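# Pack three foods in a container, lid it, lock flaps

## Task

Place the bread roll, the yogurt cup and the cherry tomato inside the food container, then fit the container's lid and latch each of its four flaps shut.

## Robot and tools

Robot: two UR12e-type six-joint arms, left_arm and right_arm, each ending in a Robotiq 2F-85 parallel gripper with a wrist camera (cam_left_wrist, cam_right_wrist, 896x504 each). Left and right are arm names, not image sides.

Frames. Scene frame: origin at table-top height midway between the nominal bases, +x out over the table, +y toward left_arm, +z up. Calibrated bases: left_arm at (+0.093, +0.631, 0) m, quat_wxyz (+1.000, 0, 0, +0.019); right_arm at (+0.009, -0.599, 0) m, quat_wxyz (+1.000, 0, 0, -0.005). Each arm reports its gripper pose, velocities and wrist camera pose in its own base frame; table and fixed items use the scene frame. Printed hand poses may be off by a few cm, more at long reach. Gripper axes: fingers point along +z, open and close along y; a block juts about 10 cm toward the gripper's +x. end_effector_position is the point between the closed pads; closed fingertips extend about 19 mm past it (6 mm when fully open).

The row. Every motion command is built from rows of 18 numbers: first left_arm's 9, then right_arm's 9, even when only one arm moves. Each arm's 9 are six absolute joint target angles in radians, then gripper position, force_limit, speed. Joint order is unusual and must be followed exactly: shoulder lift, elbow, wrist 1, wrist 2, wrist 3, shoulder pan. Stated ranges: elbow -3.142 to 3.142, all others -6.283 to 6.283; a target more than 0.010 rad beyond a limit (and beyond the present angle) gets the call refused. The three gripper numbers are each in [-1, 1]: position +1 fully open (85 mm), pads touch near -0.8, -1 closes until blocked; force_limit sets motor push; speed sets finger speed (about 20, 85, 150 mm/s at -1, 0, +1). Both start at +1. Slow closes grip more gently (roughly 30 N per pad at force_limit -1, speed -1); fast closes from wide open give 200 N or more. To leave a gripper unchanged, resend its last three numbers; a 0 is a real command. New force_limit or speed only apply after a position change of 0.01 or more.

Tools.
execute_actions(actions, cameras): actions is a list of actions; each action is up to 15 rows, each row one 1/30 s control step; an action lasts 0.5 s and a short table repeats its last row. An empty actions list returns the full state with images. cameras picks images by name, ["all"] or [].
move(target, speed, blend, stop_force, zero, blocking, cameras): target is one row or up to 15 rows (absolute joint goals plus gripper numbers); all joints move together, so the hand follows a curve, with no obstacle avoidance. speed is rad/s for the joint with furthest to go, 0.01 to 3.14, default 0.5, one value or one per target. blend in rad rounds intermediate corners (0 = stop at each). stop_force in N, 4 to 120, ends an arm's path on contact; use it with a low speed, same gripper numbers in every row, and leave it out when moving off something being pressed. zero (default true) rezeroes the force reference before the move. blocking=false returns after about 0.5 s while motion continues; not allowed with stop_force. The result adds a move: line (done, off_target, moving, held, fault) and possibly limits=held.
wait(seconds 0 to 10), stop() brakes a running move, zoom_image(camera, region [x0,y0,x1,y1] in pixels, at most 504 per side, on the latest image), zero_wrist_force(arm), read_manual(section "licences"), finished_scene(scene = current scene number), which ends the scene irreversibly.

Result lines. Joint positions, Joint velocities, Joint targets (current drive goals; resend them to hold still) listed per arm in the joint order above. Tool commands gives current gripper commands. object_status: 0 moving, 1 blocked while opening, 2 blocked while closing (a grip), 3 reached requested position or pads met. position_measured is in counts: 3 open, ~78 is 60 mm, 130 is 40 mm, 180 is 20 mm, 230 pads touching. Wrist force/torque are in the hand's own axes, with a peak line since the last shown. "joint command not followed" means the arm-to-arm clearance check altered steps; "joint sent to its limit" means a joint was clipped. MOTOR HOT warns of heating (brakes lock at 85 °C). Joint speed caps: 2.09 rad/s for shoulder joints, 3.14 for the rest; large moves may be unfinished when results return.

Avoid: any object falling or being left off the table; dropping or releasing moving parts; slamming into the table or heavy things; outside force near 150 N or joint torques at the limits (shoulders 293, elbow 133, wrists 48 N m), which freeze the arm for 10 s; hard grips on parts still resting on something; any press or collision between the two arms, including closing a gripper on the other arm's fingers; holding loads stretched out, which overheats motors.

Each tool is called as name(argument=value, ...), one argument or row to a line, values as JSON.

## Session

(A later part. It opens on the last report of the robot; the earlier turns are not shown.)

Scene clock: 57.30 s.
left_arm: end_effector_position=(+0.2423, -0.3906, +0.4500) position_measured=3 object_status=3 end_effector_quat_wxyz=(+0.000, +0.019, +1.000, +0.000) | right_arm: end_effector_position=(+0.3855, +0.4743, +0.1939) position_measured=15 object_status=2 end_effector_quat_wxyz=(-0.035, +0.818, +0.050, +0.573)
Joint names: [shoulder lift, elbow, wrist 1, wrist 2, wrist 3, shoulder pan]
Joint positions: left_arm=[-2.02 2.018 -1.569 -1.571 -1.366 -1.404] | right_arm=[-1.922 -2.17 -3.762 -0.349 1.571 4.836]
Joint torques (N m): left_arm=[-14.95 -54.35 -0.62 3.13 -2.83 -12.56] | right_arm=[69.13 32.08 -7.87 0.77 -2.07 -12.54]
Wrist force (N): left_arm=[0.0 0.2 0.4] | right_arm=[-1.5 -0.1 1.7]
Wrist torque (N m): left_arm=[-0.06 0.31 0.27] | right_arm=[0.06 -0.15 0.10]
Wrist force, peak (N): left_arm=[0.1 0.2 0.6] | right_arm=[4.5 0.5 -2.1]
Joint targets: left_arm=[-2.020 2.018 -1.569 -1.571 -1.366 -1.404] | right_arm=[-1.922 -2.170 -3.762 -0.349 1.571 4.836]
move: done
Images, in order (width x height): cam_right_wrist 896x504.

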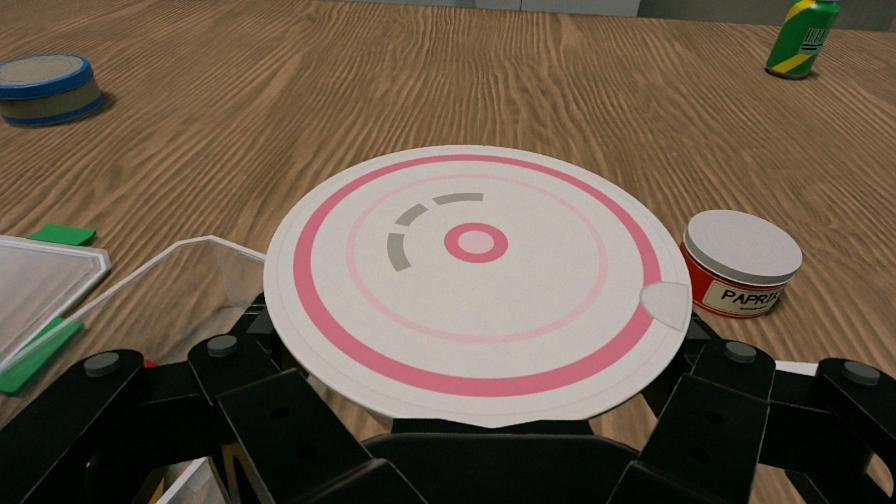

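move(
  target=[
    [-2.02,2.0177,-1.5687,-1.571,-1.3659,-1.4039,1,-1,-1,-2.2995,-1.5703,-4.3659,-0.5688,2.0155,4.6213,-1,-1,-1],
  ],
  speed=0.5,
  cameras=["all"],
)

Scene clock: 59.67 s.
left_arm: end_effector_position=(+0.2423, -0.3906, +0.4500) position_measured=3 object_status=3 end_effector_quat_wxyz=(+0.000, +0.019, +1.000, +0.000) | right_arm: end_effector_position=(+0.4722, +0.6260, +0.1602) position_measured=15 object_status=2 end_effector_quat_wxyz=(+0.081, +0.855, -0.140, +0.494)
Joint names: [shoulder lift, elbow, wrist 1, wrist 2, wrist 3, shoulder pan]
Joint positions: left_arm=[-2.02 2.018 -1.569 -1.571 -1.366 -1.404] | right_arm=[-2.299 -1.57 -4.366 -0.569 2.015 4.621]
Joint torques (N m): left_arm=[-16.5 -54.63 -0.69 3.01 -2.8 -12.65] | right_arm=[83.28 40.28 -8.63 1.03 1.41 -17.36]
Wrist force (N): left_arm=[0.3 0.0 0.2] | right_arm=[-2.0 0.2 2.2]
Wrist torque (N m): left_arm=[-0.09 0.28 0.28] | right_arm=[0.26 -0.05 0.01]
Wrist force, peak (N): left_arm=[0.0 0.5 0.5] | right_arm=[-2.2 -1.8 2.9]
Joint targets: left_arm=[-2.020 2.018 -1.569 -1.571 -1.366 -1.404] | right_arm=[-2.300 -1.570 -4.366 -0.569 2.015 4.621]
move: done

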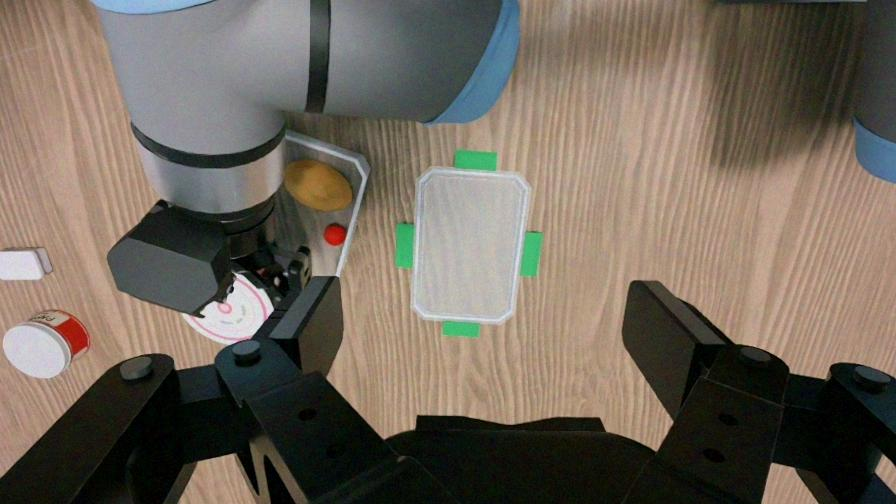

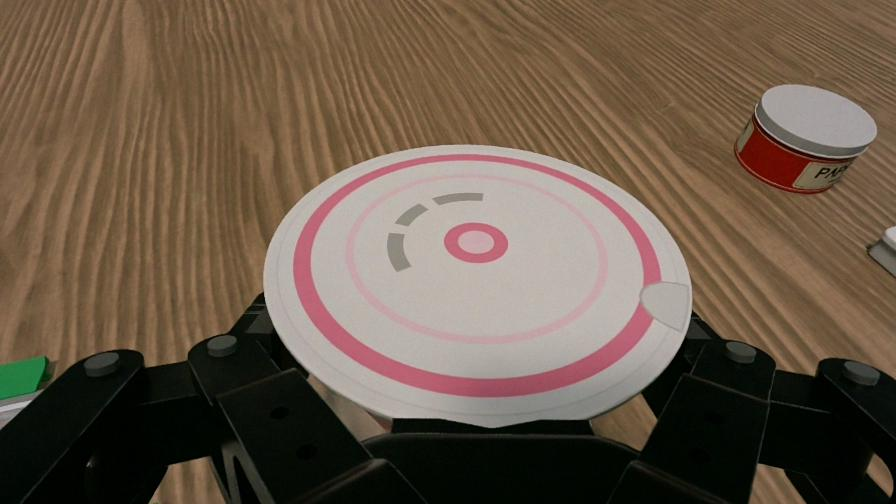

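move(
  target=[
    [-2.02,2.0177,-1.5687,-1.571,-1.3659,-1.4039,1,-1,-1,-2.4216,-1.5776,-4.2365,-0.5688,2.0155,4.6213,-1,-1,-1],
    [-2.02,2.0177,-1.5687,-1.571,-1.3659,-1.4039,1,-1,-1,-2.4404,-1.5759,-4.2194,-0.5688,2.0155,4.6213,-1,-1,-1],
  ],
  speed=[0.12,0.04],
  stop_force=6,
  cameras=["cam_right_wrist","cam_left_wrist"],
)

Scene clock: 62.57 s.
left_arm: end_effector_position=(+0.2423, -0.3906, +0.4500) position_measured=3 object_status=3 end_effector_quat_wxyz=(+0.000, +0.019, +1.000, +0.000) | right_arm: end_effector_position=(+0.4723, +0.6262, +0.0587) position_measured=15 object_status=2 end_effector_quat_wxyz=(+0.081, +0.855, -0.140, +0.493)
Joint names: [shoulder lift, elbow, wrist 1, wrist 2, wrist 3, shoulder pan]
Joint positions: left_arm=[-2.02 2.018 -1.569 -1.571 -1.366 -1.404] | right_arm=[-2.417 -1.577 -4.241 -0.569 2.016 4.621]
Joint torques (N m): left_arm=[-18.98 -54.45 -0.43 3.1 -3.02 -12.14] | right_arm=[104.87 28.38 -7.77 3.48 2 -10.51]
Wrist force (N): left_arm=[0.4 0.6 0.0] | right_arm=[0.7 -1.4 0.5]
Wrist torque (N m): left_arm=[0.02 0.25 0.27] | right_arm=[0.09 -0.06 -0.13]
Wrist force, peak (N): left_arm=[0.4 0.6 0.0] | right_arm=[54.3 4.6 -34.7]
Joint targets: left_arm=[-2.020 2.018 -1.569 -1.571 -1.366 -1.404] | right_arm=[-2.417 -1.577 -4.241 -0.569 2.016 4.621]
move: contact (right_arm); path passed 0 of 2 targets; right_arm: the shoulder lift is farthest, 0.023 rad from its target

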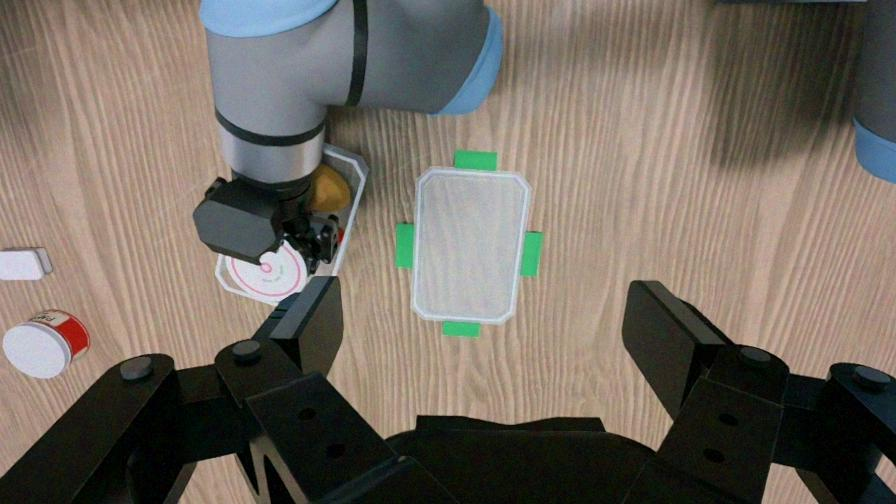

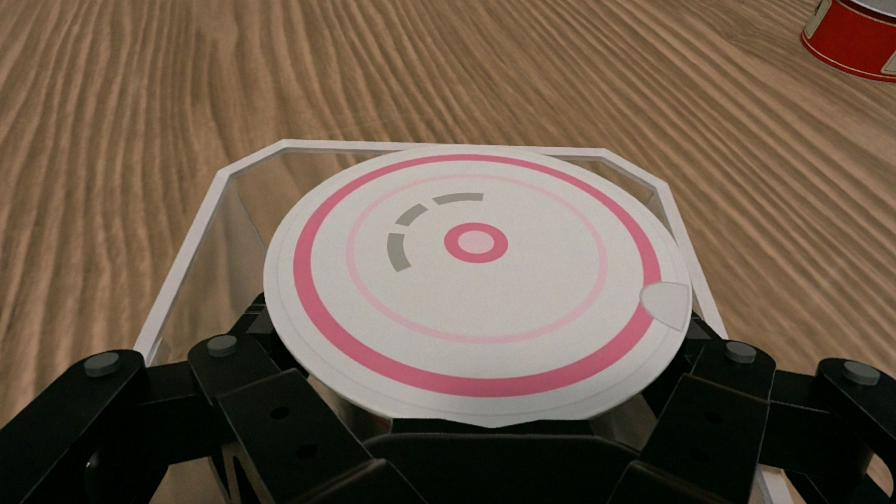

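move(
  target=[
    [-2.02,2.0177,-1.5687,-1.571,-1.3659,-1.4039,1,-1,-1,-2.37,-1.5730,-4.2900,-0.5688,2.0155,4.6213,-1,-1,-1],
    [-2.02,2.0177,-1.5687,-1.571,-1.3659,-1.4039,1,-1,-1,-2.3786,-1.5594,-4.3132,-0.5728,2.0338,4.6319,-1,-1,-1],
  ],
  speed=[0.12,0.2],
  cameras=["cam_right_wrist"],
)

move(
  target=[
    [-2.02,2.0177,-1.5687,-1.571,-1.3659,-1.4039,1,-1,-1,-2.4325,-1.5583,-4.2604,-0.5728,2.0338,4.6319,-1,-1,-1],
    [-2.02,2.0177,-1.5687,-1.571,-1.3659,-1.4039,1,-1,-1,-2.4535,-1.5564,-4.2413,-0.5728,2.0338,4.6319,-1,-1,-1],
  ],
  speed=[0.06,0.04],
  stop_force=5,
  cameras=["cam_right_wrist","cam_left_wrist"],
)

Scene clock: 64.30 s.
left_arm: end_effector_position=(+0.2423, -0.3906, +0.4500) position_measured=3 object_status=3 end_effector_quat_wxyz=(+0.000, +0.019, +1.000, +0.000) | right_arm: end_effector_position=(+0.4655, +0.6370, +0.1000) position_measured=15 object_status=2 end_effector_quat_wxyz=(+0.081, +0.855, -0.140, +0.494)
Joint names: [shoulder lift, elbow, wrist 1, wrist 2, wrist 3, shoulder pan]
Joint positions: left_arm=[-2.02 2.018 -1.569 -1.571 -1.366 -1.404] | right_arm=[-2.379 -1.559 -4.313 -0.573 2.034 4.632]
Joint torques (N m): left_arm=[-16.31 -54.24 -0.73 3.37 -2.81 -15.24] | right_arm=[85.67 37.23 -8.05 0.76 1.62 18.54]
Wrist force (N): left_arm=[0.2 -0.1 0.2] | right_arm=[-1.9 0.0 1.9]
Wrist torque (N m): left_arm=[-0.10 0.30 0.27] | right_arm=[0.25 -0.11 -0.02]
Wrist force, peak (N): left_arm=[0.5 0.4 0.1] | right_arm=[-3.3 0.3 1.9]
Joint targets: left_arm=[-2.020 2.018 -1.569 -1.571 -1.366 -1.404] | right_arm=[-2.379 -1.559 -4.313 -0.573 2.034 4.632]
move: done
Images, in order (width x height): cam_right_wrist 896x504.

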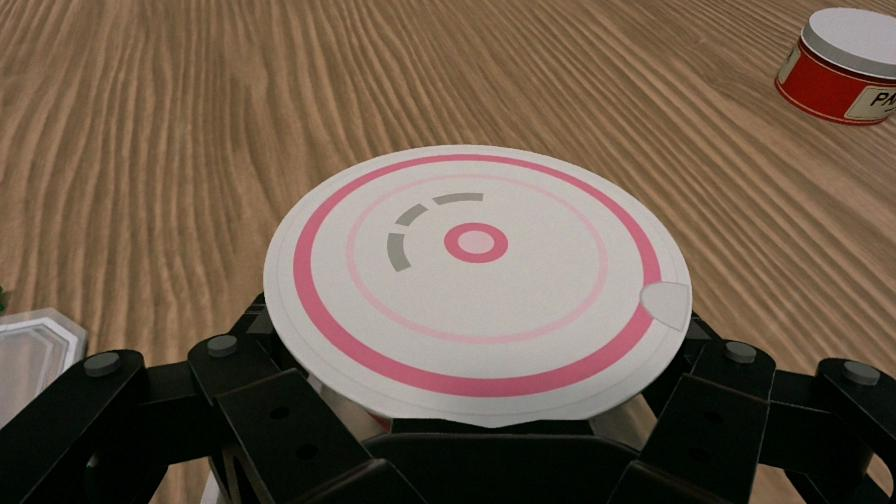

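Scene clock: 66.47 s.
left_arm: end_effector_position=(+0.2423, -0.3906, +0.4500) position_measured=3 object_status=3 end_effector_quat_wxyz=(+0.000, +0.019, +1.000, +0.000) | right_arm: end_effector_position=(+0.4655, +0.6373, +0.0597) position_measured=15 object_status=2 end_effector_quat_wxyz=(+0.081, +0.855, -0.140, +0.494)
Joint names: [shoulder lift, elbow, wrist 1, wrist 2, wrist 3, shoulder pan]
Joint positions: left_arm=[-2.02 2.018 -1.569 -1.571 -1.366 -1.404] | right_arm=[-2.427 -1.558 -4.266 -0.573 2.034 4.632]
Joint torques (N m): left_arm=[-15.24 -54.37 -0.94 3.23 -2.62 -14.38] | right_arm=[102.97 14.95 -7.06 1.45 1.9 -1.07]
Wrist force (N): left_arm=[0.3 0.2 0.4] | right_arm=[5.8 -1.8 0.3]
Wrist torque (N m): left_arm=[-0.05 0.28 0.28] | right_arm=[0.00 -0.53 -0.03]
Wrist force, peak (N): left_arm=[0.5 0.4 0.1] | right_arm=[63.7 21.2 -48.3]
Joint targets: left_arm=[-2.020 2.018 -1.569 -1.571 -1.366 -1.404] | right_arm=[-2.427 -1.558 -4.266 -0.573 2.034 4.632]
move: contact (right_arm); path passed 0 of 2 targets; right_arm: the shoulder lift is farthest, 0.027 rad from its target

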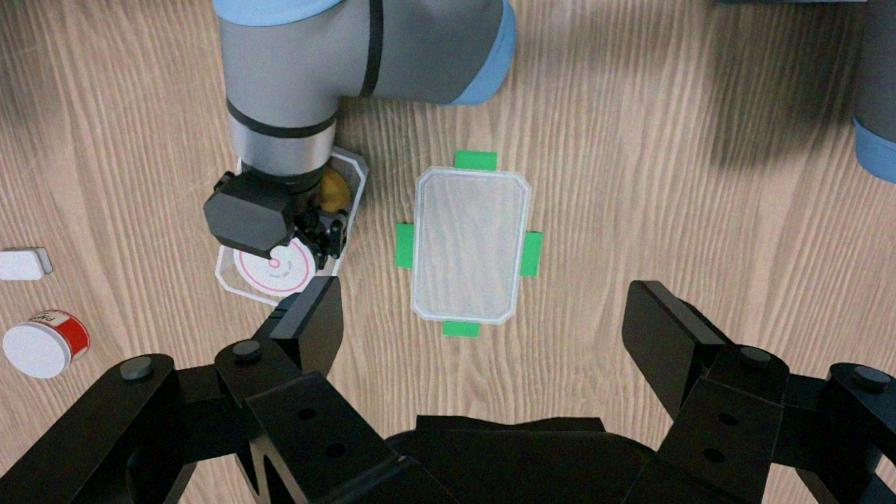

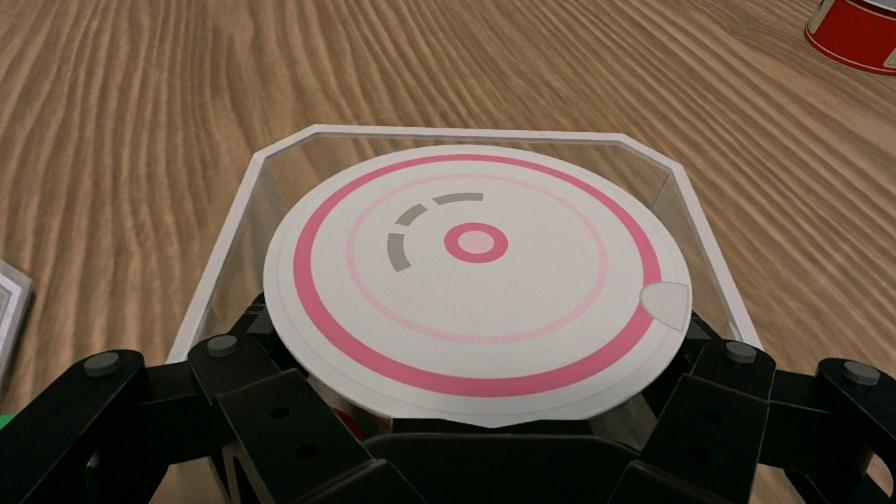

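move(
  target=[-2.02,2.0177,-1.5687,-1.571,-1.3659,-1.4039,1,-1,-1,-2.427,-1.558,-4.266,-0.573,2.034,4.632,1,-1,-1],
  cameras=["cam_right_wrist"],
)

Scene clock: 67.43 s.
left_arm: end_effector_position=(+0.2423, -0.3906, +0.4500) position_measured=3 object_status=3 end_effector_quat_wxyz=(+0.000, +0.019, +1.000, +0.000) | right_arm: end_effector_position=(+0.4655, +0.6374, +0.0597) position_measured=3 object_status=0 end_effector_quat_wxyz=(+0.081, +0.855, -0.140, +0.493)
Joint names: [shoulder lift, elbow, wrist 1, wrist 2, wrist 3, shoulder pan]
Joint positions: left_arm=[-2.02 2.018 -1.569 -1.571 -1.366 -1.404] | right_arm=[-2.427 -1.558 -4.266 -0.573 2.034 4.632]
Joint torques (N m): left_arm=[-18.1 -54.92 -0.74 3.33 -2.83 -12.55] | right_arm=[85.4 37.26 -7.91 0.82 1.46 12.1]
Wrist force (N): left_arm=[0.0 -0.1 0.1] | right_arm=[-0.9 -1.7 1.4]
Wrist torque (N m): left_arm=[-0.10 0.33 0.27] | right_arm=[-0.07 -0.20 -0.03]
Wrist force, peak (N): left_arm=[0.4 0.3 0.4] | right_arm=[7.0 -1.6 0.0]
Joint targets: left_arm=[-2.020 2.018 -1.569 -1.571 -1.366 -1.404] | right_arm=[-2.427 -1.558 -4.266 -0.573 2.034 4.632]
move: done
Images, in order (width x height): cam_right_wrist 896x504.

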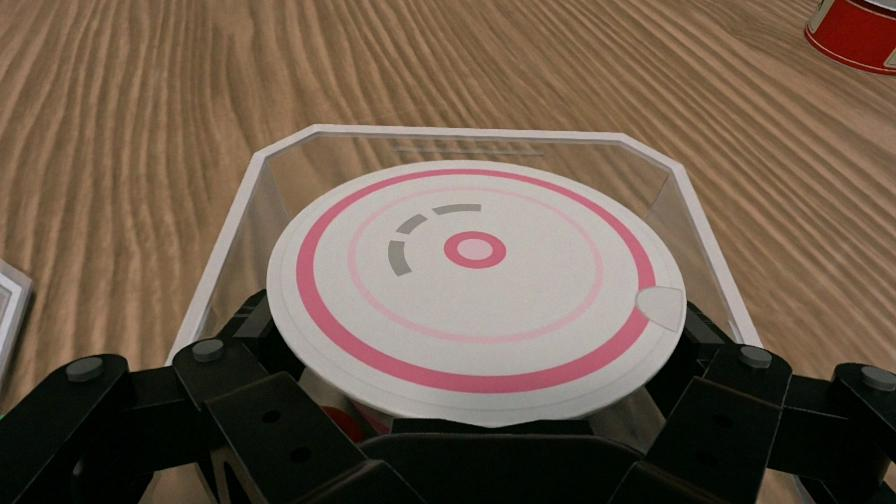

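move(
  target=[
    [-2.02,2.0177,-1.5687,-1.571,-1.3659,-1.4039,1,-1,-1,-2.4308,-1.5603,-4.2969,-0.5837,2.0778,4.6583,1,-1,-1],
    [-2.02,2.0177,-1.5687,-1.571,-1.3659,-1.4039,1,-1,-1,-2.3921,-1.562,-4.4609,-0.6318,2.2324,4.7586,1,-1,-1],
    [-2.02,2.0177,-1.5687,-1.571,-1.3659,-1.4039,1,-1,-1,-2.2605,-1.5407,-4.6138,-0.6318,2.2324,4.7586,1,-1,-1],
  ],
  speed=[0.08,0.15,0.4],
  stop_force=12,
  cameras=["all"],
)

Scene clock: 73.07 s.
left_arm: end_effector_position=(+0.2423, -0.3906, +0.4500) position_measured=3 object_status=3 end_effector_quat_wxyz=(+0.000, +0.019, +1.000, +0.000) | right_arm: end_effector_position=(+0.3728, +0.6688, +0.2249) position_measured=3 object_status=3 end_effector_quat_wxyz=(+0.081, +0.855, -0.140, +0.493)
Joint names: [shoulder lift, elbow, wrist 1, wrist 2, wrist 3, shoulder pan]
Joint positions: left_arm=[-2.02 2.018 -1.569 -1.571 -1.366 -1.404] | right_arm=[-2.261 -1.541 -4.614 -0.632 2.232 4.759]
Joint torques (N m): left_arm=[-17.33 -54.48 -0.5 3.46 -2.82 -12.42] | right_arm=[106.44 42.05 -8.22 0.54 1.99 17.16]
Wrist force (N): left_arm=[0.1 -0.1 0.3] | right_arm=[-1.1 -1.9 2.0]
Wrist torque (N m): left_arm=[-0.11 0.30 0.27] | right_arm=[-0.15 -0.18 -0.01]
Wrist force, peak (N): left_arm=[0.1 0.1 0.8] | right_arm=[-4.2 -1.9 3.6]
Joint targets: left_arm=[-2.020 2.018 -1.569 -1.571 -1.366 -1.404] | right_arm=[-2.261 -1.541 -4.614 -0.632 2.232 4.759]
move: done

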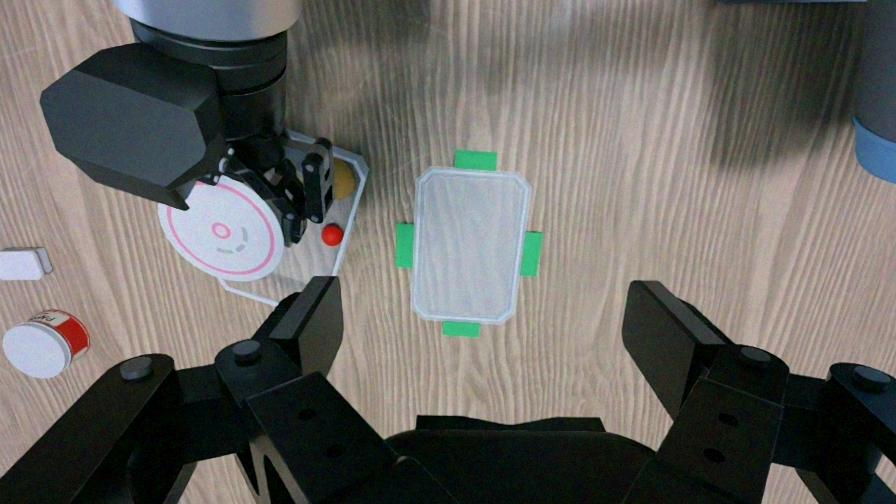

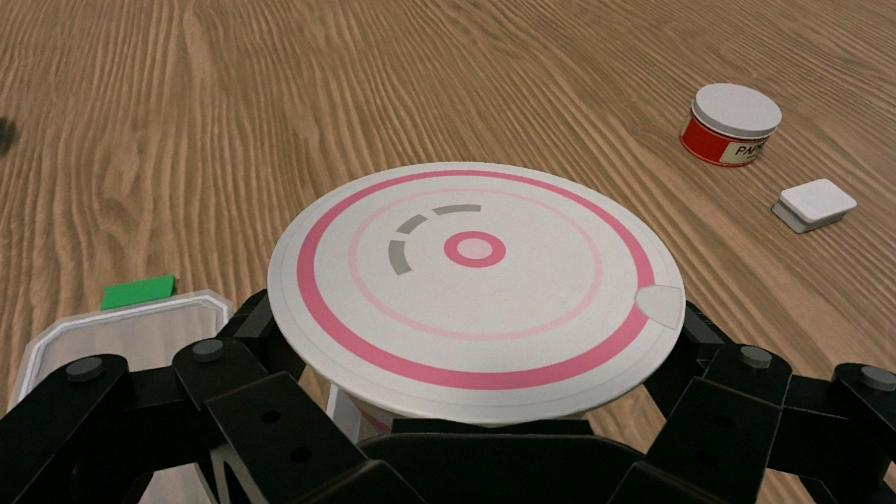

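move(
  target=[-2.02,2.0177,-1.5687,-1.571,-1.3659,-1.4039,1,-1,-1,-2.2605,-1.5407,-4.6138,-0.6318,2.2324,4.7586,-1,-1,-1],
  cameras=["cam_right_wrist"],
)

Scene clock: 73.90 s.
left_arm: end_effector_position=(+0.2423, -0.3906, +0.4500) position_measured=3 object_status=3 end_effector_quat_wxyz=(+0.000, +0.019, +1.000, +0.000) | right_arm: end_effector_position=(+0.3728, +0.6688, +0.2249) position_measured=10 object_status=2 end_effector_quat_wxyz=(+0.081, +0.855, -0.140, +0.493)
Joint names: [shoulder lift, elbow, wrist 1, wrist 2, wrist 3, shoulder pan]
Joint positions: left_arm=[-2.02 2.018 -1.569 -1.571 -1.366 -1.404] | right_arm=[-2.26 -1.541 -4.614 -0.632 2.232 4.759]
Joint torques (N m): left_arm=[-16.42 -54.35 -0.94 3.38 -3 -12.6] | right_arm=[105.15 42.23 -7.93 1.63 1.84 20.18]
Wrist force (N): left_arm=[0.1 0.3 0.0] | right_arm=[-1.0 -2.3 2.0]
Wrist torque (N m): left_arm=[-0.04 0.31 0.27] | right_arm=[-0.22 -0.20 -0.01]
Wrist force, peak (N): left_arm=[0.0 0.5 0.4] | right_arm=[-1.1 -2.6 2.0]
Joint targets: left_arm=[-2.020 2.018 -1.569 -1.571 -1.366 -1.404] | right_arm=[-2.261 -1.541 -4.614 -0.632 2.232 4.759]
move: done
Images, in order (width x height): cam_right_wrist 896x504.

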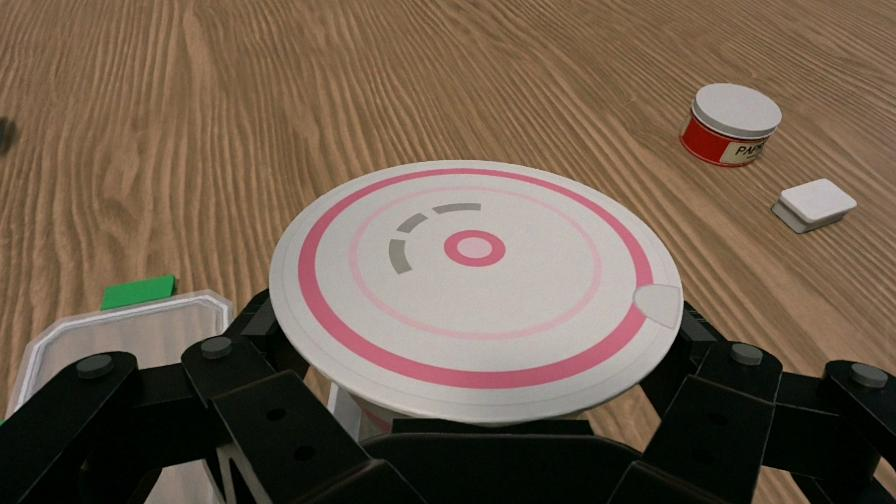

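move(
  target=[
    [-2.02,2.0177,-1.5687,-1.571,-1.3659,-1.4039,1,-1,-1,-2.3549,-1.5557,-4.3272,-0.5694,2.0178,4.6226,-1,-1,-1],
    [-2.02,2.0177,-1.5687,-1.571,-1.3659,-1.4039,1,-1,-1,-2.4133,-1.5574,-4.2671,-0.5694,2.0178,4.6226,-1,-1,-1],
    [-2.02,2.0177,-1.5687,-1.571,-1.3659,-1.4039,1,-1,-1,-2.445,-1.5554,-4.2374,-0.5694,2.0178,4.6226,-1,-1,-1],
  ],
  speed=[0.3,0.06,0.015],
  blend=[0.01,0.005,0],
  stop_force=5,
  cameras=["all"],
)

Scene clock: 79.07 s.
left_arm: end_effector_position=(+0.2423, -0.3906, +0.4500) position_measured=3 object_status=3 end_effector_quat_wxyz=(+0.000, +0.019, +1.000, +0.000) | right_arm: end_effector_position=(+0.4721, +0.6353, +0.0595) position_measured=10 object_status=2 end_effector_quat_wxyz=(+0.081, +0.855, -0.140, +0.493)
Joint names: [shoulder lift, elbow, wrist 1, wrist 2, wrist 3, shoulder pan]
Joint positions: left_arm=[-2.02 2.018 -1.569 -1.571 -1.366 -1.404] | right_arm=[-2.426 -1.557 -4.255 -0.569 2.018 4.623]
Joint torques (N m): left_arm=[-21.21 -54.01 -0.78 3.57 -3.02 -14.45] | right_arm=[106.58 16.65 -7.58 0.2 -2.34 -15.76]
Wrist force (N): left_arm=[0.1 0.3 -0.1] | right_arm=[3.3 0.1 -0.3]
Wrist torque (N m): left_arm=[-0.05 0.31 0.28] | right_arm=[0.03 -0.34 0.14]
Wrist force, peak (N): left_arm=[0.5 0.4 0.5] | right_arm=[14.0 3.6 -9.6]
Joint targets: left_arm=[-2.020 2.018 -1.569 -1.571 -1.366 -1.404] | right_arm=[-2.426 -1.557 -4.255 -0.569 2.018 4.623]
move: contact (right_arm); path passed 2 of 3 targets; right_arm: the shoulder lift is farthest, 0.019 rad from its target

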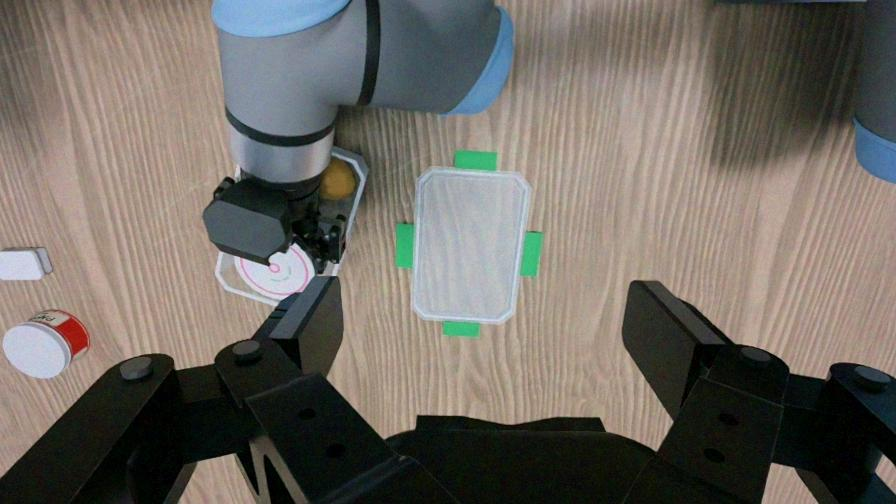

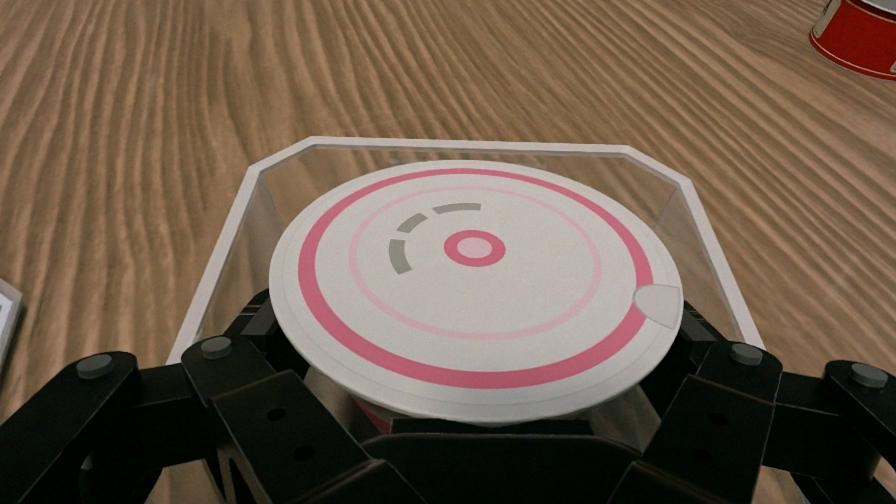

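move(
  target=[-2.02,2.0177,-1.5687,-1.571,-1.3659,-1.4039,1,-1,-1,-2.426,-1.557,-4.255,-0.569,2.018,4.623,1,-1,-1],
  cameras=[],
)

move(
  target=[
    [-2.02,2.0177,-1.5687,-1.571,-1.3659,-1.4039,1,-1,-1,-2.3822,-1.5446,-4.1828,-0.6894,1.8976,4.5931,1,-1,-1],
    [-2.02,2.0177,-1.5687,-1.571,-1.3659,-1.4039,1,-1,-1,-2.3865,-1.5496,-4.2229,-0.7014,1.9618,4.6359,1,-1,-1],
  ],
  speed=[0.06,0.05],
  stop_force=10,
  cameras=["all"],
)

Scene clock: 81.37 s.
left_arm: end_effector_position=(+0.2423, -0.3906, +0.4500) position_measured=3 object_status=3 end_effector_quat_wxyz=(+0.000, +0.019, +1.000, +0.000) | right_arm: end_effector_position=(+0.4720, +0.6352, +0.0596) position_measured=3 object_status=3 end_effector_quat_wxyz=(+0.081, +0.855, -0.140, +0.494)
Joint names: [shoulder lift, elbow, wrist 1, wrist 2, wrist 3, shoulder pan]
Joint positions: left_arm=[-2.02 2.018 -1.569 -1.571 -1.366 -1.404] | right_arm=[-2.426 -1.557 -4.255 -0.569 2.018 4.623]
Joint torques (N m): left_arm=[-17.43 -53.34 -0.78 3.56 -3.11 -12.82] | right_arm=[111.24 17.2 -3.96 4.65 1.31 17.01]
Wrist force (N): left_arm=[0.3 0.3 -0.2] | right_arm=[-1.0 -1.9 1.9]
Wrist torque (N m): left_arm=[-0.03 0.28 0.28] | right_arm=[-0.13 -0.19 0.11]
Wrist force, peak (N): left_arm=[0.4 0.5 0.6] | right_arm=[3.7 0.4 -0.5]
Joint targets: left_arm=[-2.020 2.018 -1.569 -1.571 -1.366 -1.404] | right_arm=[-2.426 -1.557 -4.255 -0.569 2.018 4.623]
move: done
No camera images: "cameras" was empty.

Scene clock: 85.57 s.
left_arm: end_effector_position=(+0.2423, -0.3906, +0.4500) position_measured=3 object_status=3 end_effector_quat_wxyz=(+0.000, +0.019, +1.000, +0.000) | right_arm: end_effector_position=(+0.4417, +0.6454, +0.0540) position_measured=3 object_status=3 end_effector_quat_wxyz=(+0.071, +0.887, -0.145, +0.433)
Joint names: [shoulder lift, elbow, wrist 1, wrist 2, wrist 3, shoulder pan]
Joint positions: left_arm=[-2.02 2.018 -1.569 -1.571 -1.366 -1.404] | right_arm=[-2.386 -1.55 -4.223 -0.701 1.962 4.636]
Joint torques (N m): left_arm=[-19.41 -54.33 -1 3.21 -3.18 -12.71] | right_arm=[86.96 17.68 -8.77 0.17 2.07 18.28]
Wrist force (N): left_arm=[0.4 0.2 0.1] | right_arm=[-0.7 -1.7 1.6]
Wrist torque (N m): left_arm=[-0.05 0.27 0.27] | right_arm=[-0.09 -0.23 -0.06]
Wrist force, peak (N): left_arm=[0.5 0.4 0.3] | right_arm=[-0.3 -2.7 2.0]
Joint targets: left_arm=[-2.020 2.018 -1.569 -1.571 -1.366 -1.404] | right_arm=[-2.386 -1.550 -4.223 -0.701 1.962 4.636]
move: done

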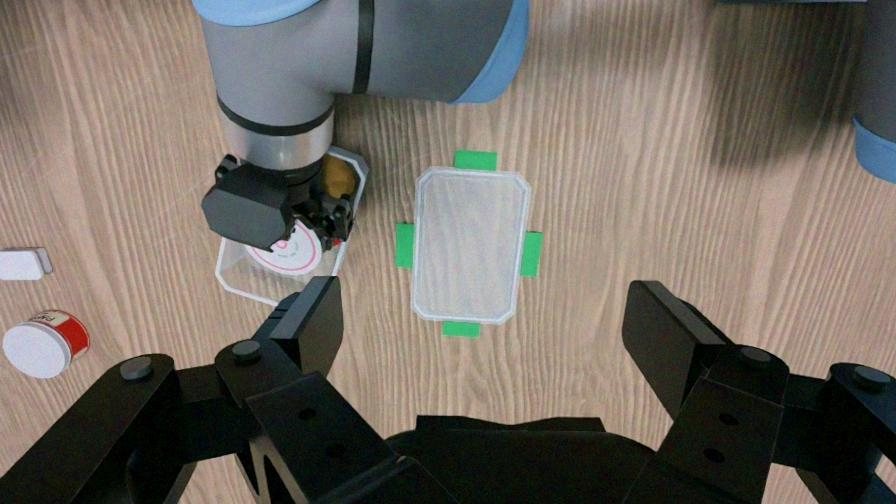

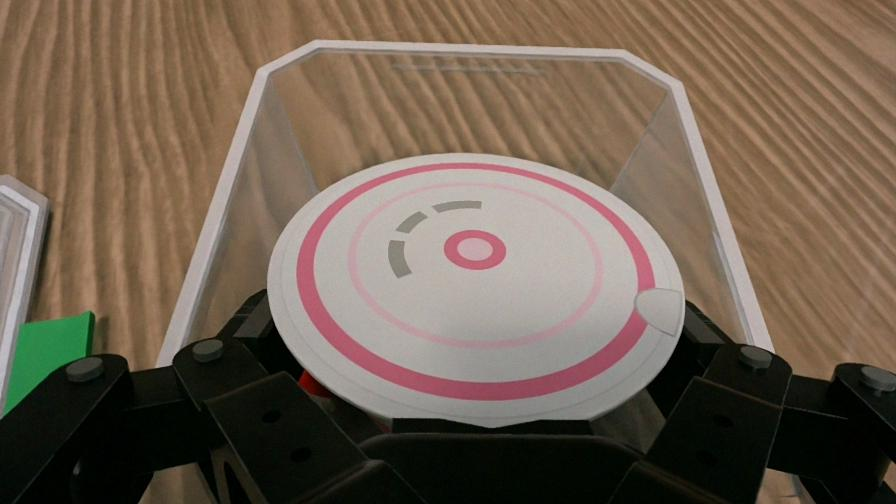

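move(
  target=[
    [-1.3884,1.9052,-2.0878,-2.356,0,-0.9795,-1,-1,0,-2.3822,-1.5446,-4.1828,-0.6894,1.8976,4.5931,1,-1,-1],
  ],
  speed=0.4,
  cameras=["all"],
)

Scene clock: 90.97 s.
left_arm: end_effector_position=(+0.3837, -0.6192, +0.3001) position_measured=232 object_status=3 end_effector_quat_wxyz=(-0.180, +0.435, +0.815, -0.338) | right_arm: end_effector_position=(+0.4722, +0.6353, +0.0540) position_measured=3 object_status=3 end_effector_quat_wxyz=(+0.071, +0.887, -0.145, +0.433)
Joint names: [shoulder lift, elbow, wrist 1, wrist 2, wrist 3, shoulder pan]
Joint positions: left_arm=[-1.388 1.905 -2.088 -2.356 0 -0.98] | right_arm=[-2.382 -1.545 -4.183 -0.689 1.898 4.593]
Joint torques (N m): left_arm=[-42.09 -49.47 -7.42 -5.69 2.64 14.8] | right_arm=[107.74 37.69 -2.76 3.93 -2.53 -13.08]
Wrist force (N): left_arm=[0.2 -0.1 -0.7] | right_arm=[-0.4 -1.5 2.3]
Wrist torque (N m): left_arm=[-0.20 0.20 -0.12] | right_arm=[-0.07 -0.26 0.07]
Wrist force, peak (N): left_arm=[-0.3 1.3 -0.3] | right_arm=[-0.8 -2.4 2.4]
Joint targets: left_arm=[-1.388 1.905 -2.088 -2.356 0.000 -0.980] | right_arm=[-2.382 -1.545 -4.183 -0.689 1.898 4.593]
move: done

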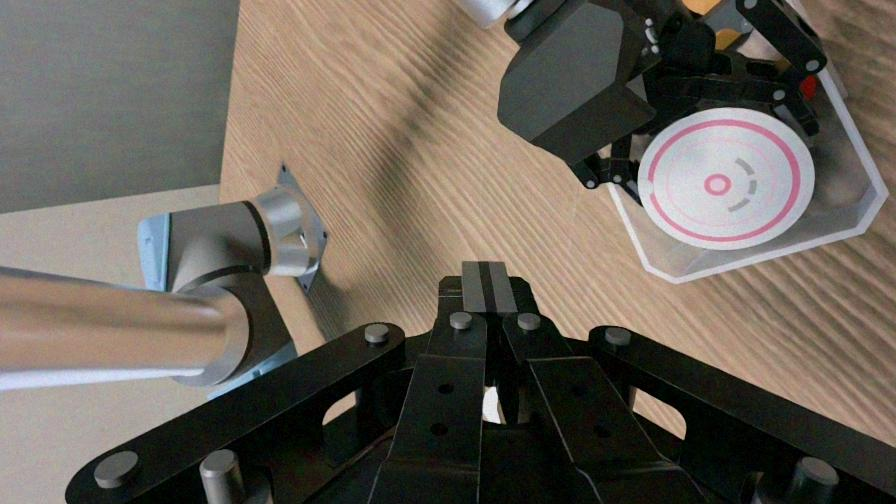

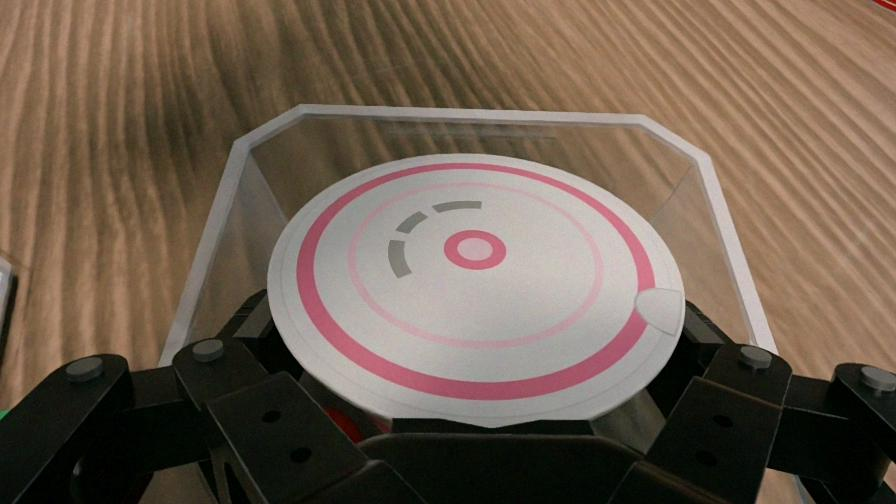

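move(
  target=[
    [-1.2393,1.9882,-2.3199,-2.356,0,-0.9795,-1,-1,0,-2.3822,-1.5446,-4.1828,-0.6894,1.8976,4.5931,1,-1,-1],
    [-1.1684,2.0164,-2.419,-2.356,0,-0.9795,-1,-1,0,-2.3822,-1.5446,-4.1828,-0.6894,1.8976,4.5931,1,-1,-1],
    [-1.1268,2.028,-2.4722,-2.356,0,-0.9795,-1,-1,0,-2.3822,-1.5446,-4.1828,-0.6894,1.8976,4.5931,1,-1,-1],
  ],
  speed=[0.3,0.08,0.025],
  blend=[0.02,0.01,0],
  stop_force=5,
  cameras=["all"],
)

Scene clock: 96.70 s.
left_arm: end_effector_position=(+0.3892, -0.6274, +0.0854) position_measured=232 object_status=3 end_effector_quat_wxyz=(-0.180, +0.435, +0.815, -0.338) | right_arm: end_effector_position=(+0.4722, +0.6353, +0.0540) position_measured=3 object_status=3 end_effector_quat_wxyz=(+0.071, +0.887, -0.145, +0.433)
Joint names: [shoulder lift, elbow, wrist 1, wrist 2, wrist 3, shoulder pan]
Joint positions: left_arm=[-1.127 2.028 -2.472 -2.356 0 -0.979] | right_arm=[-2.382 -1.545 -4.183 -0.689 1.898 4.593]
Joint torques (N m): left_arm=[-69.9 -32.01 1.35 1.21 2.62 4.8] | right_arm=[107.26 38.17 -6.22 4.32 -2.39 -11.1]
Wrist force (N): left_arm=[-3.9 -0.3 -6.0] | right_arm=[-7.7 -1.4 1.3]
Wrist torque (N m): left_arm=[-0.18 0.13 -0.12] | right_arm=[-0.09 -0.30 0.13]
Wrist force, peak (N): left_arm=[-4.2 -1.5 -7.2] | right_arm=[-8.4 -1.5 1.8]
Joint targets: left_arm=[-1.127 2.028 -2.472 -2.356 0.000 -0.979] | right_arm=[-2.382 -1.545 -4.183 -0.689 1.898 4.593]
move: contact (left_arm); path passed 2 of 3 targets

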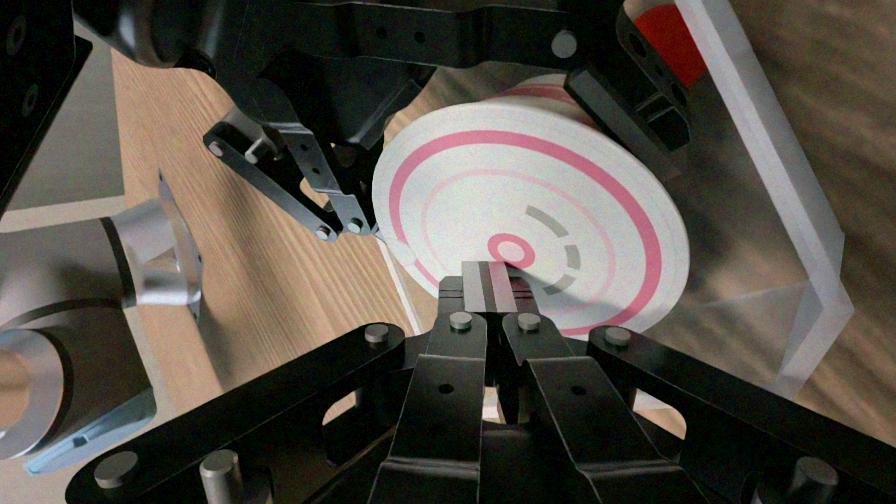

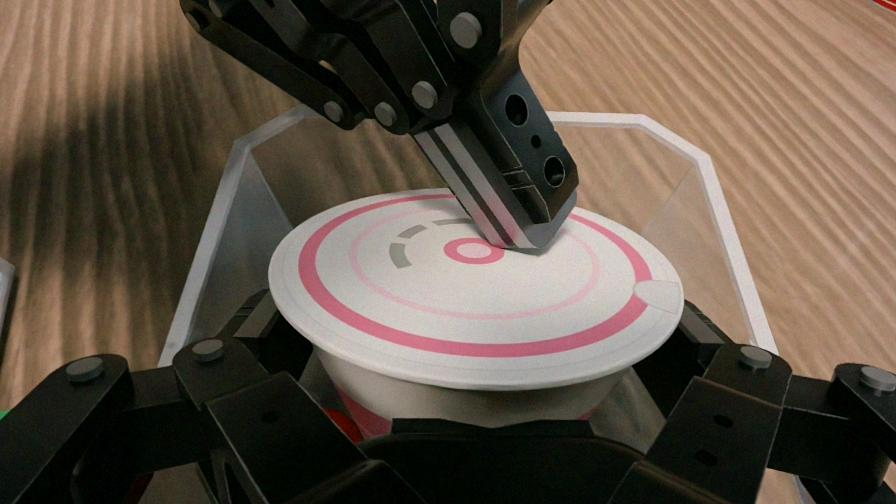

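move(
  target=[
    [-1.127,2.028,-2.472,-2.356,0,-0.979,-1,-1,0,-2.3865,-1.5496,-4.2229,-0.7014,1.9618,4.6359,1,-1,-1],
  ],
  speed=0.04,
  stop_force=20,
  cameras=["all"],
)

Scene clock: 99.30 s.
left_arm: end_effector_position=(+0.3895, -0.6272, +0.0852) position_measured=232 object_status=3 end_effector_quat_wxyz=(-0.180, +0.434, +0.815, -0.338) | right_arm: end_effector_position=(+0.4417, +0.6454, +0.0540) position_measured=3 object_status=3 end_effector_quat_wxyz=(+0.071, +0.887, -0.145, +0.433)
Joint names: [shoulder lift, elbow, wrist 1, wrist 2, wrist 3, shoulder pan]
Joint positions: left_arm=[-1.127 2.028 -2.472 -2.356 0 -0.979] | right_arm=[-2.386 -1.55 -4.223 -0.701 1.962 4.636]
Joint torques (N m): left_arm=[-51.6 -25.44 -7.41 0.99 2.98 15.61] | right_arm=[87.93 18.74 -8.38 0.42 2.1 19.65]
Wrist force (N): left_arm=[0.4 0.1 -1.3] | right_arm=[-0.8 -2.2 2.0]
Wrist torque (N m): left_arm=[-0.17 0.16 -0.14] | right_arm=[-0.17 -0.21 -0.06]
Wrist force, peak (N): left_arm=[-4.0 -1.6 -7.0] | right_arm=[-7.9 -1.6 1.0]
Joint targets: left_arm=[-1.127 2.028 -2.472 -2.356 0.000 -0.979] | right_arm=[-2.386 -1.550 -4.223 -0.701 1.962 4.636]
move: done

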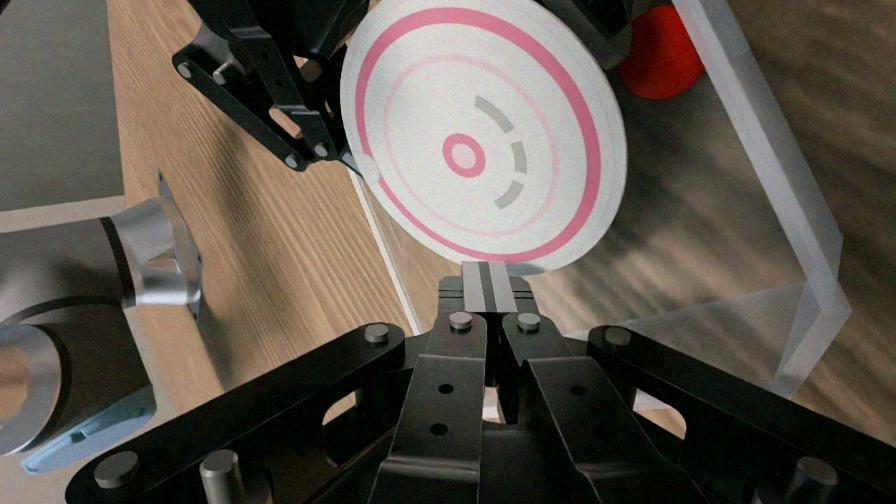

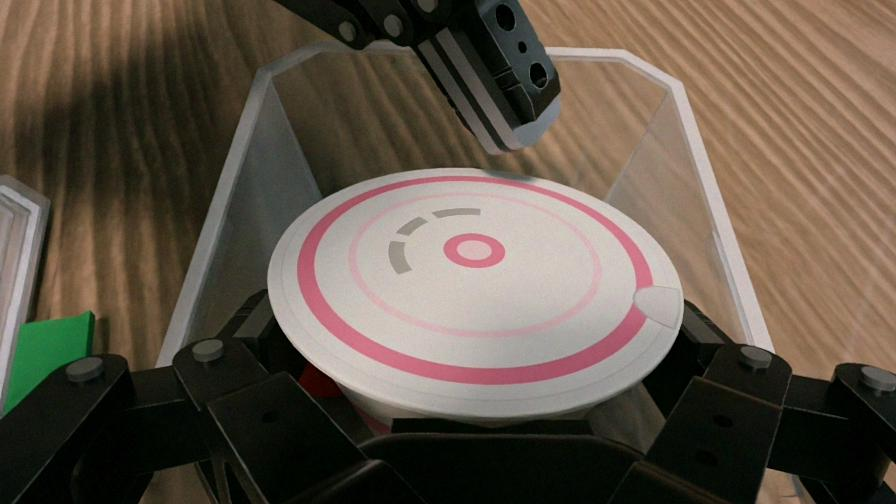

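move(
  target=[
    [-1.2393,1.9882,-2.3199,-2.356,0,-0.9795,-1,-1,0,-2.3865,-1.5496,-4.2229,-0.7014,1.9618,4.6359,1,-1,-1],
    [-1.2393,1.9882,-2.3199,-2.356,0,-0.9795,-1,-1,0,-2.3822,-1.5446,-4.1828,-0.6894,1.8976,4.5931,1,-1,-1],
  ],
  speed=[0.3,0.1],
)

execute_actions(
  actions=[
    [[-1.2393,1.9882,-2.3199,-2.356,0,-0.9795,-1,-1,0,-2.3865,-1.5496,-4.2229,-0.7014,1.9618,4.6359,1,-1,-1]],
  ],
  cameras=["all"],
)

Scene clock: 102.80 s.
left_arm: end_effector_position=(+0.3893, -0.6275, +0.1701) position_measured=232 object_status=3 end_effector_quat_wxyz=(-0.180, +0.435, +0.815, -0.338) | right_arm: end_effector_position=(+0.4721, +0.6353, +0.0540) position_measured=3 object_status=3 end_effector_quat_wxyz=(+0.071, +0.887, -0.145, +0.433)
Joint names: [shoulder lift, elbow, wrist 1, wrist 2, wrist 3, shoulder pan]
Joint positions: left_arm=[-1.239 1.988 -2.32 -2.356 0 -0.98] | right_arm=[-2.382 -1.545 -4.183 -0.689 1.898 4.593]
Joint torques (N m): left_arm=[-69.42 -44.9 -0.11 -2.06 2.45 -13.9] | right_arm=[109.13 39.01 -2.08 4.42 -2.14 -9.96]
Wrist force (N): left_arm=[0.3 0.2 -1.0] | right_arm=[-0.3 -1.6 2.1]
Wrist torque (N m): left_arm=[-0.16 0.17 -0.14] | right_arm=[-0.10 -0.27 0.07]
Wrist force, peak (N): left_arm=[0.6 -0.9 -2.1] | right_arm=[0.2 -2.4 2.9]
Joint targets: left_arm=[-1.239 1.988 -2.320 -2.356 0.000 -0.980] | right_arm=[-2.382 -1.545 -4.183 -0.689 1.898 4.593]
move: done

Scene clock: 103.50 s.
left_arm: end_effector_position=(+0.3893, -0.6275, +0.1701) position_measured=232 object_status=3 end_effector_quat_wxyz=(-0.180, +0.435, +0.815, -0.338) | right_arm: end_effector_position=(+0.4417, +0.6454, +0.0540) position_measured=3 object_status=3 end_effector_quat_wxyz=(+0.071, +0.887, -0.145, +0.433)
Joint names: [shoulder lift, elbow, wrist 1, wrist 2, wrist 3, shoulder pan]
Joint positions: left_arm=[-1.239 1.988 -2.32 -2.356 0 -0.98] | right_arm=[-2.386 -1.55 -4.223 -0.701 1.962 4.636]
Joint torques (N m): left_arm=[-68.67 -44.19 -0.42 -2.34 2.44 -14.19] | right_arm=[84.59 17.81 -8.62 0.33 2.14 18.18]
Wrist force (N): left_arm=[0.3 0.1 -0.9] | right_arm=[-0.6 -1.7 1.2]
Wrist torque (N m): left_arm=[-0.19 0.17 -0.15] | right_arm=[-0.10 -0.27 -0.07]
Wrist force, peak (N): left_arm=[0.4 0.4 -1.2] | right_arm=[9.1 -1.2 12.9]
Joint targets: left_arm=[-1.239 1.988 -2.320 -2.356 0.000 -0.980] | right_arm=[-2.386 -1.550 -4.223 -0.701 1.962 4.636]

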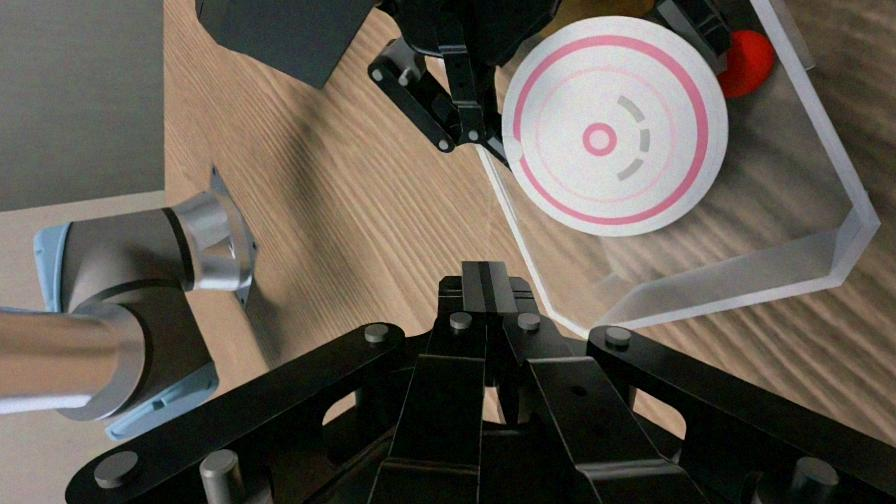

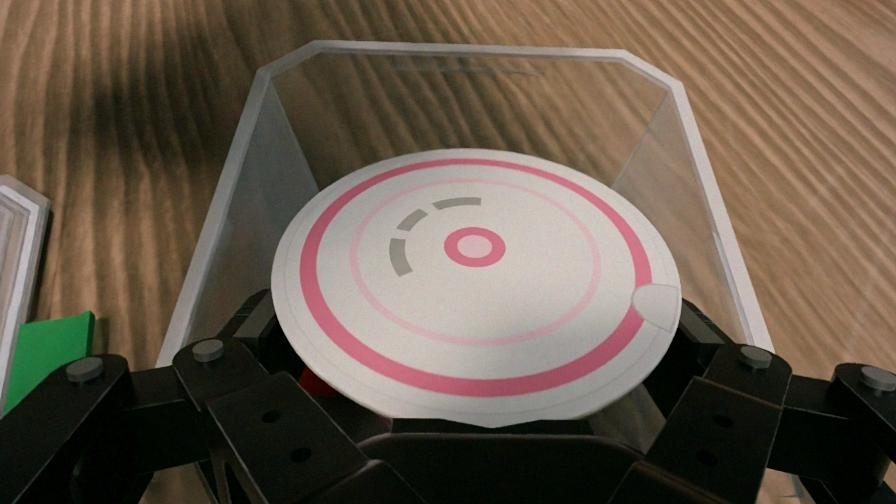

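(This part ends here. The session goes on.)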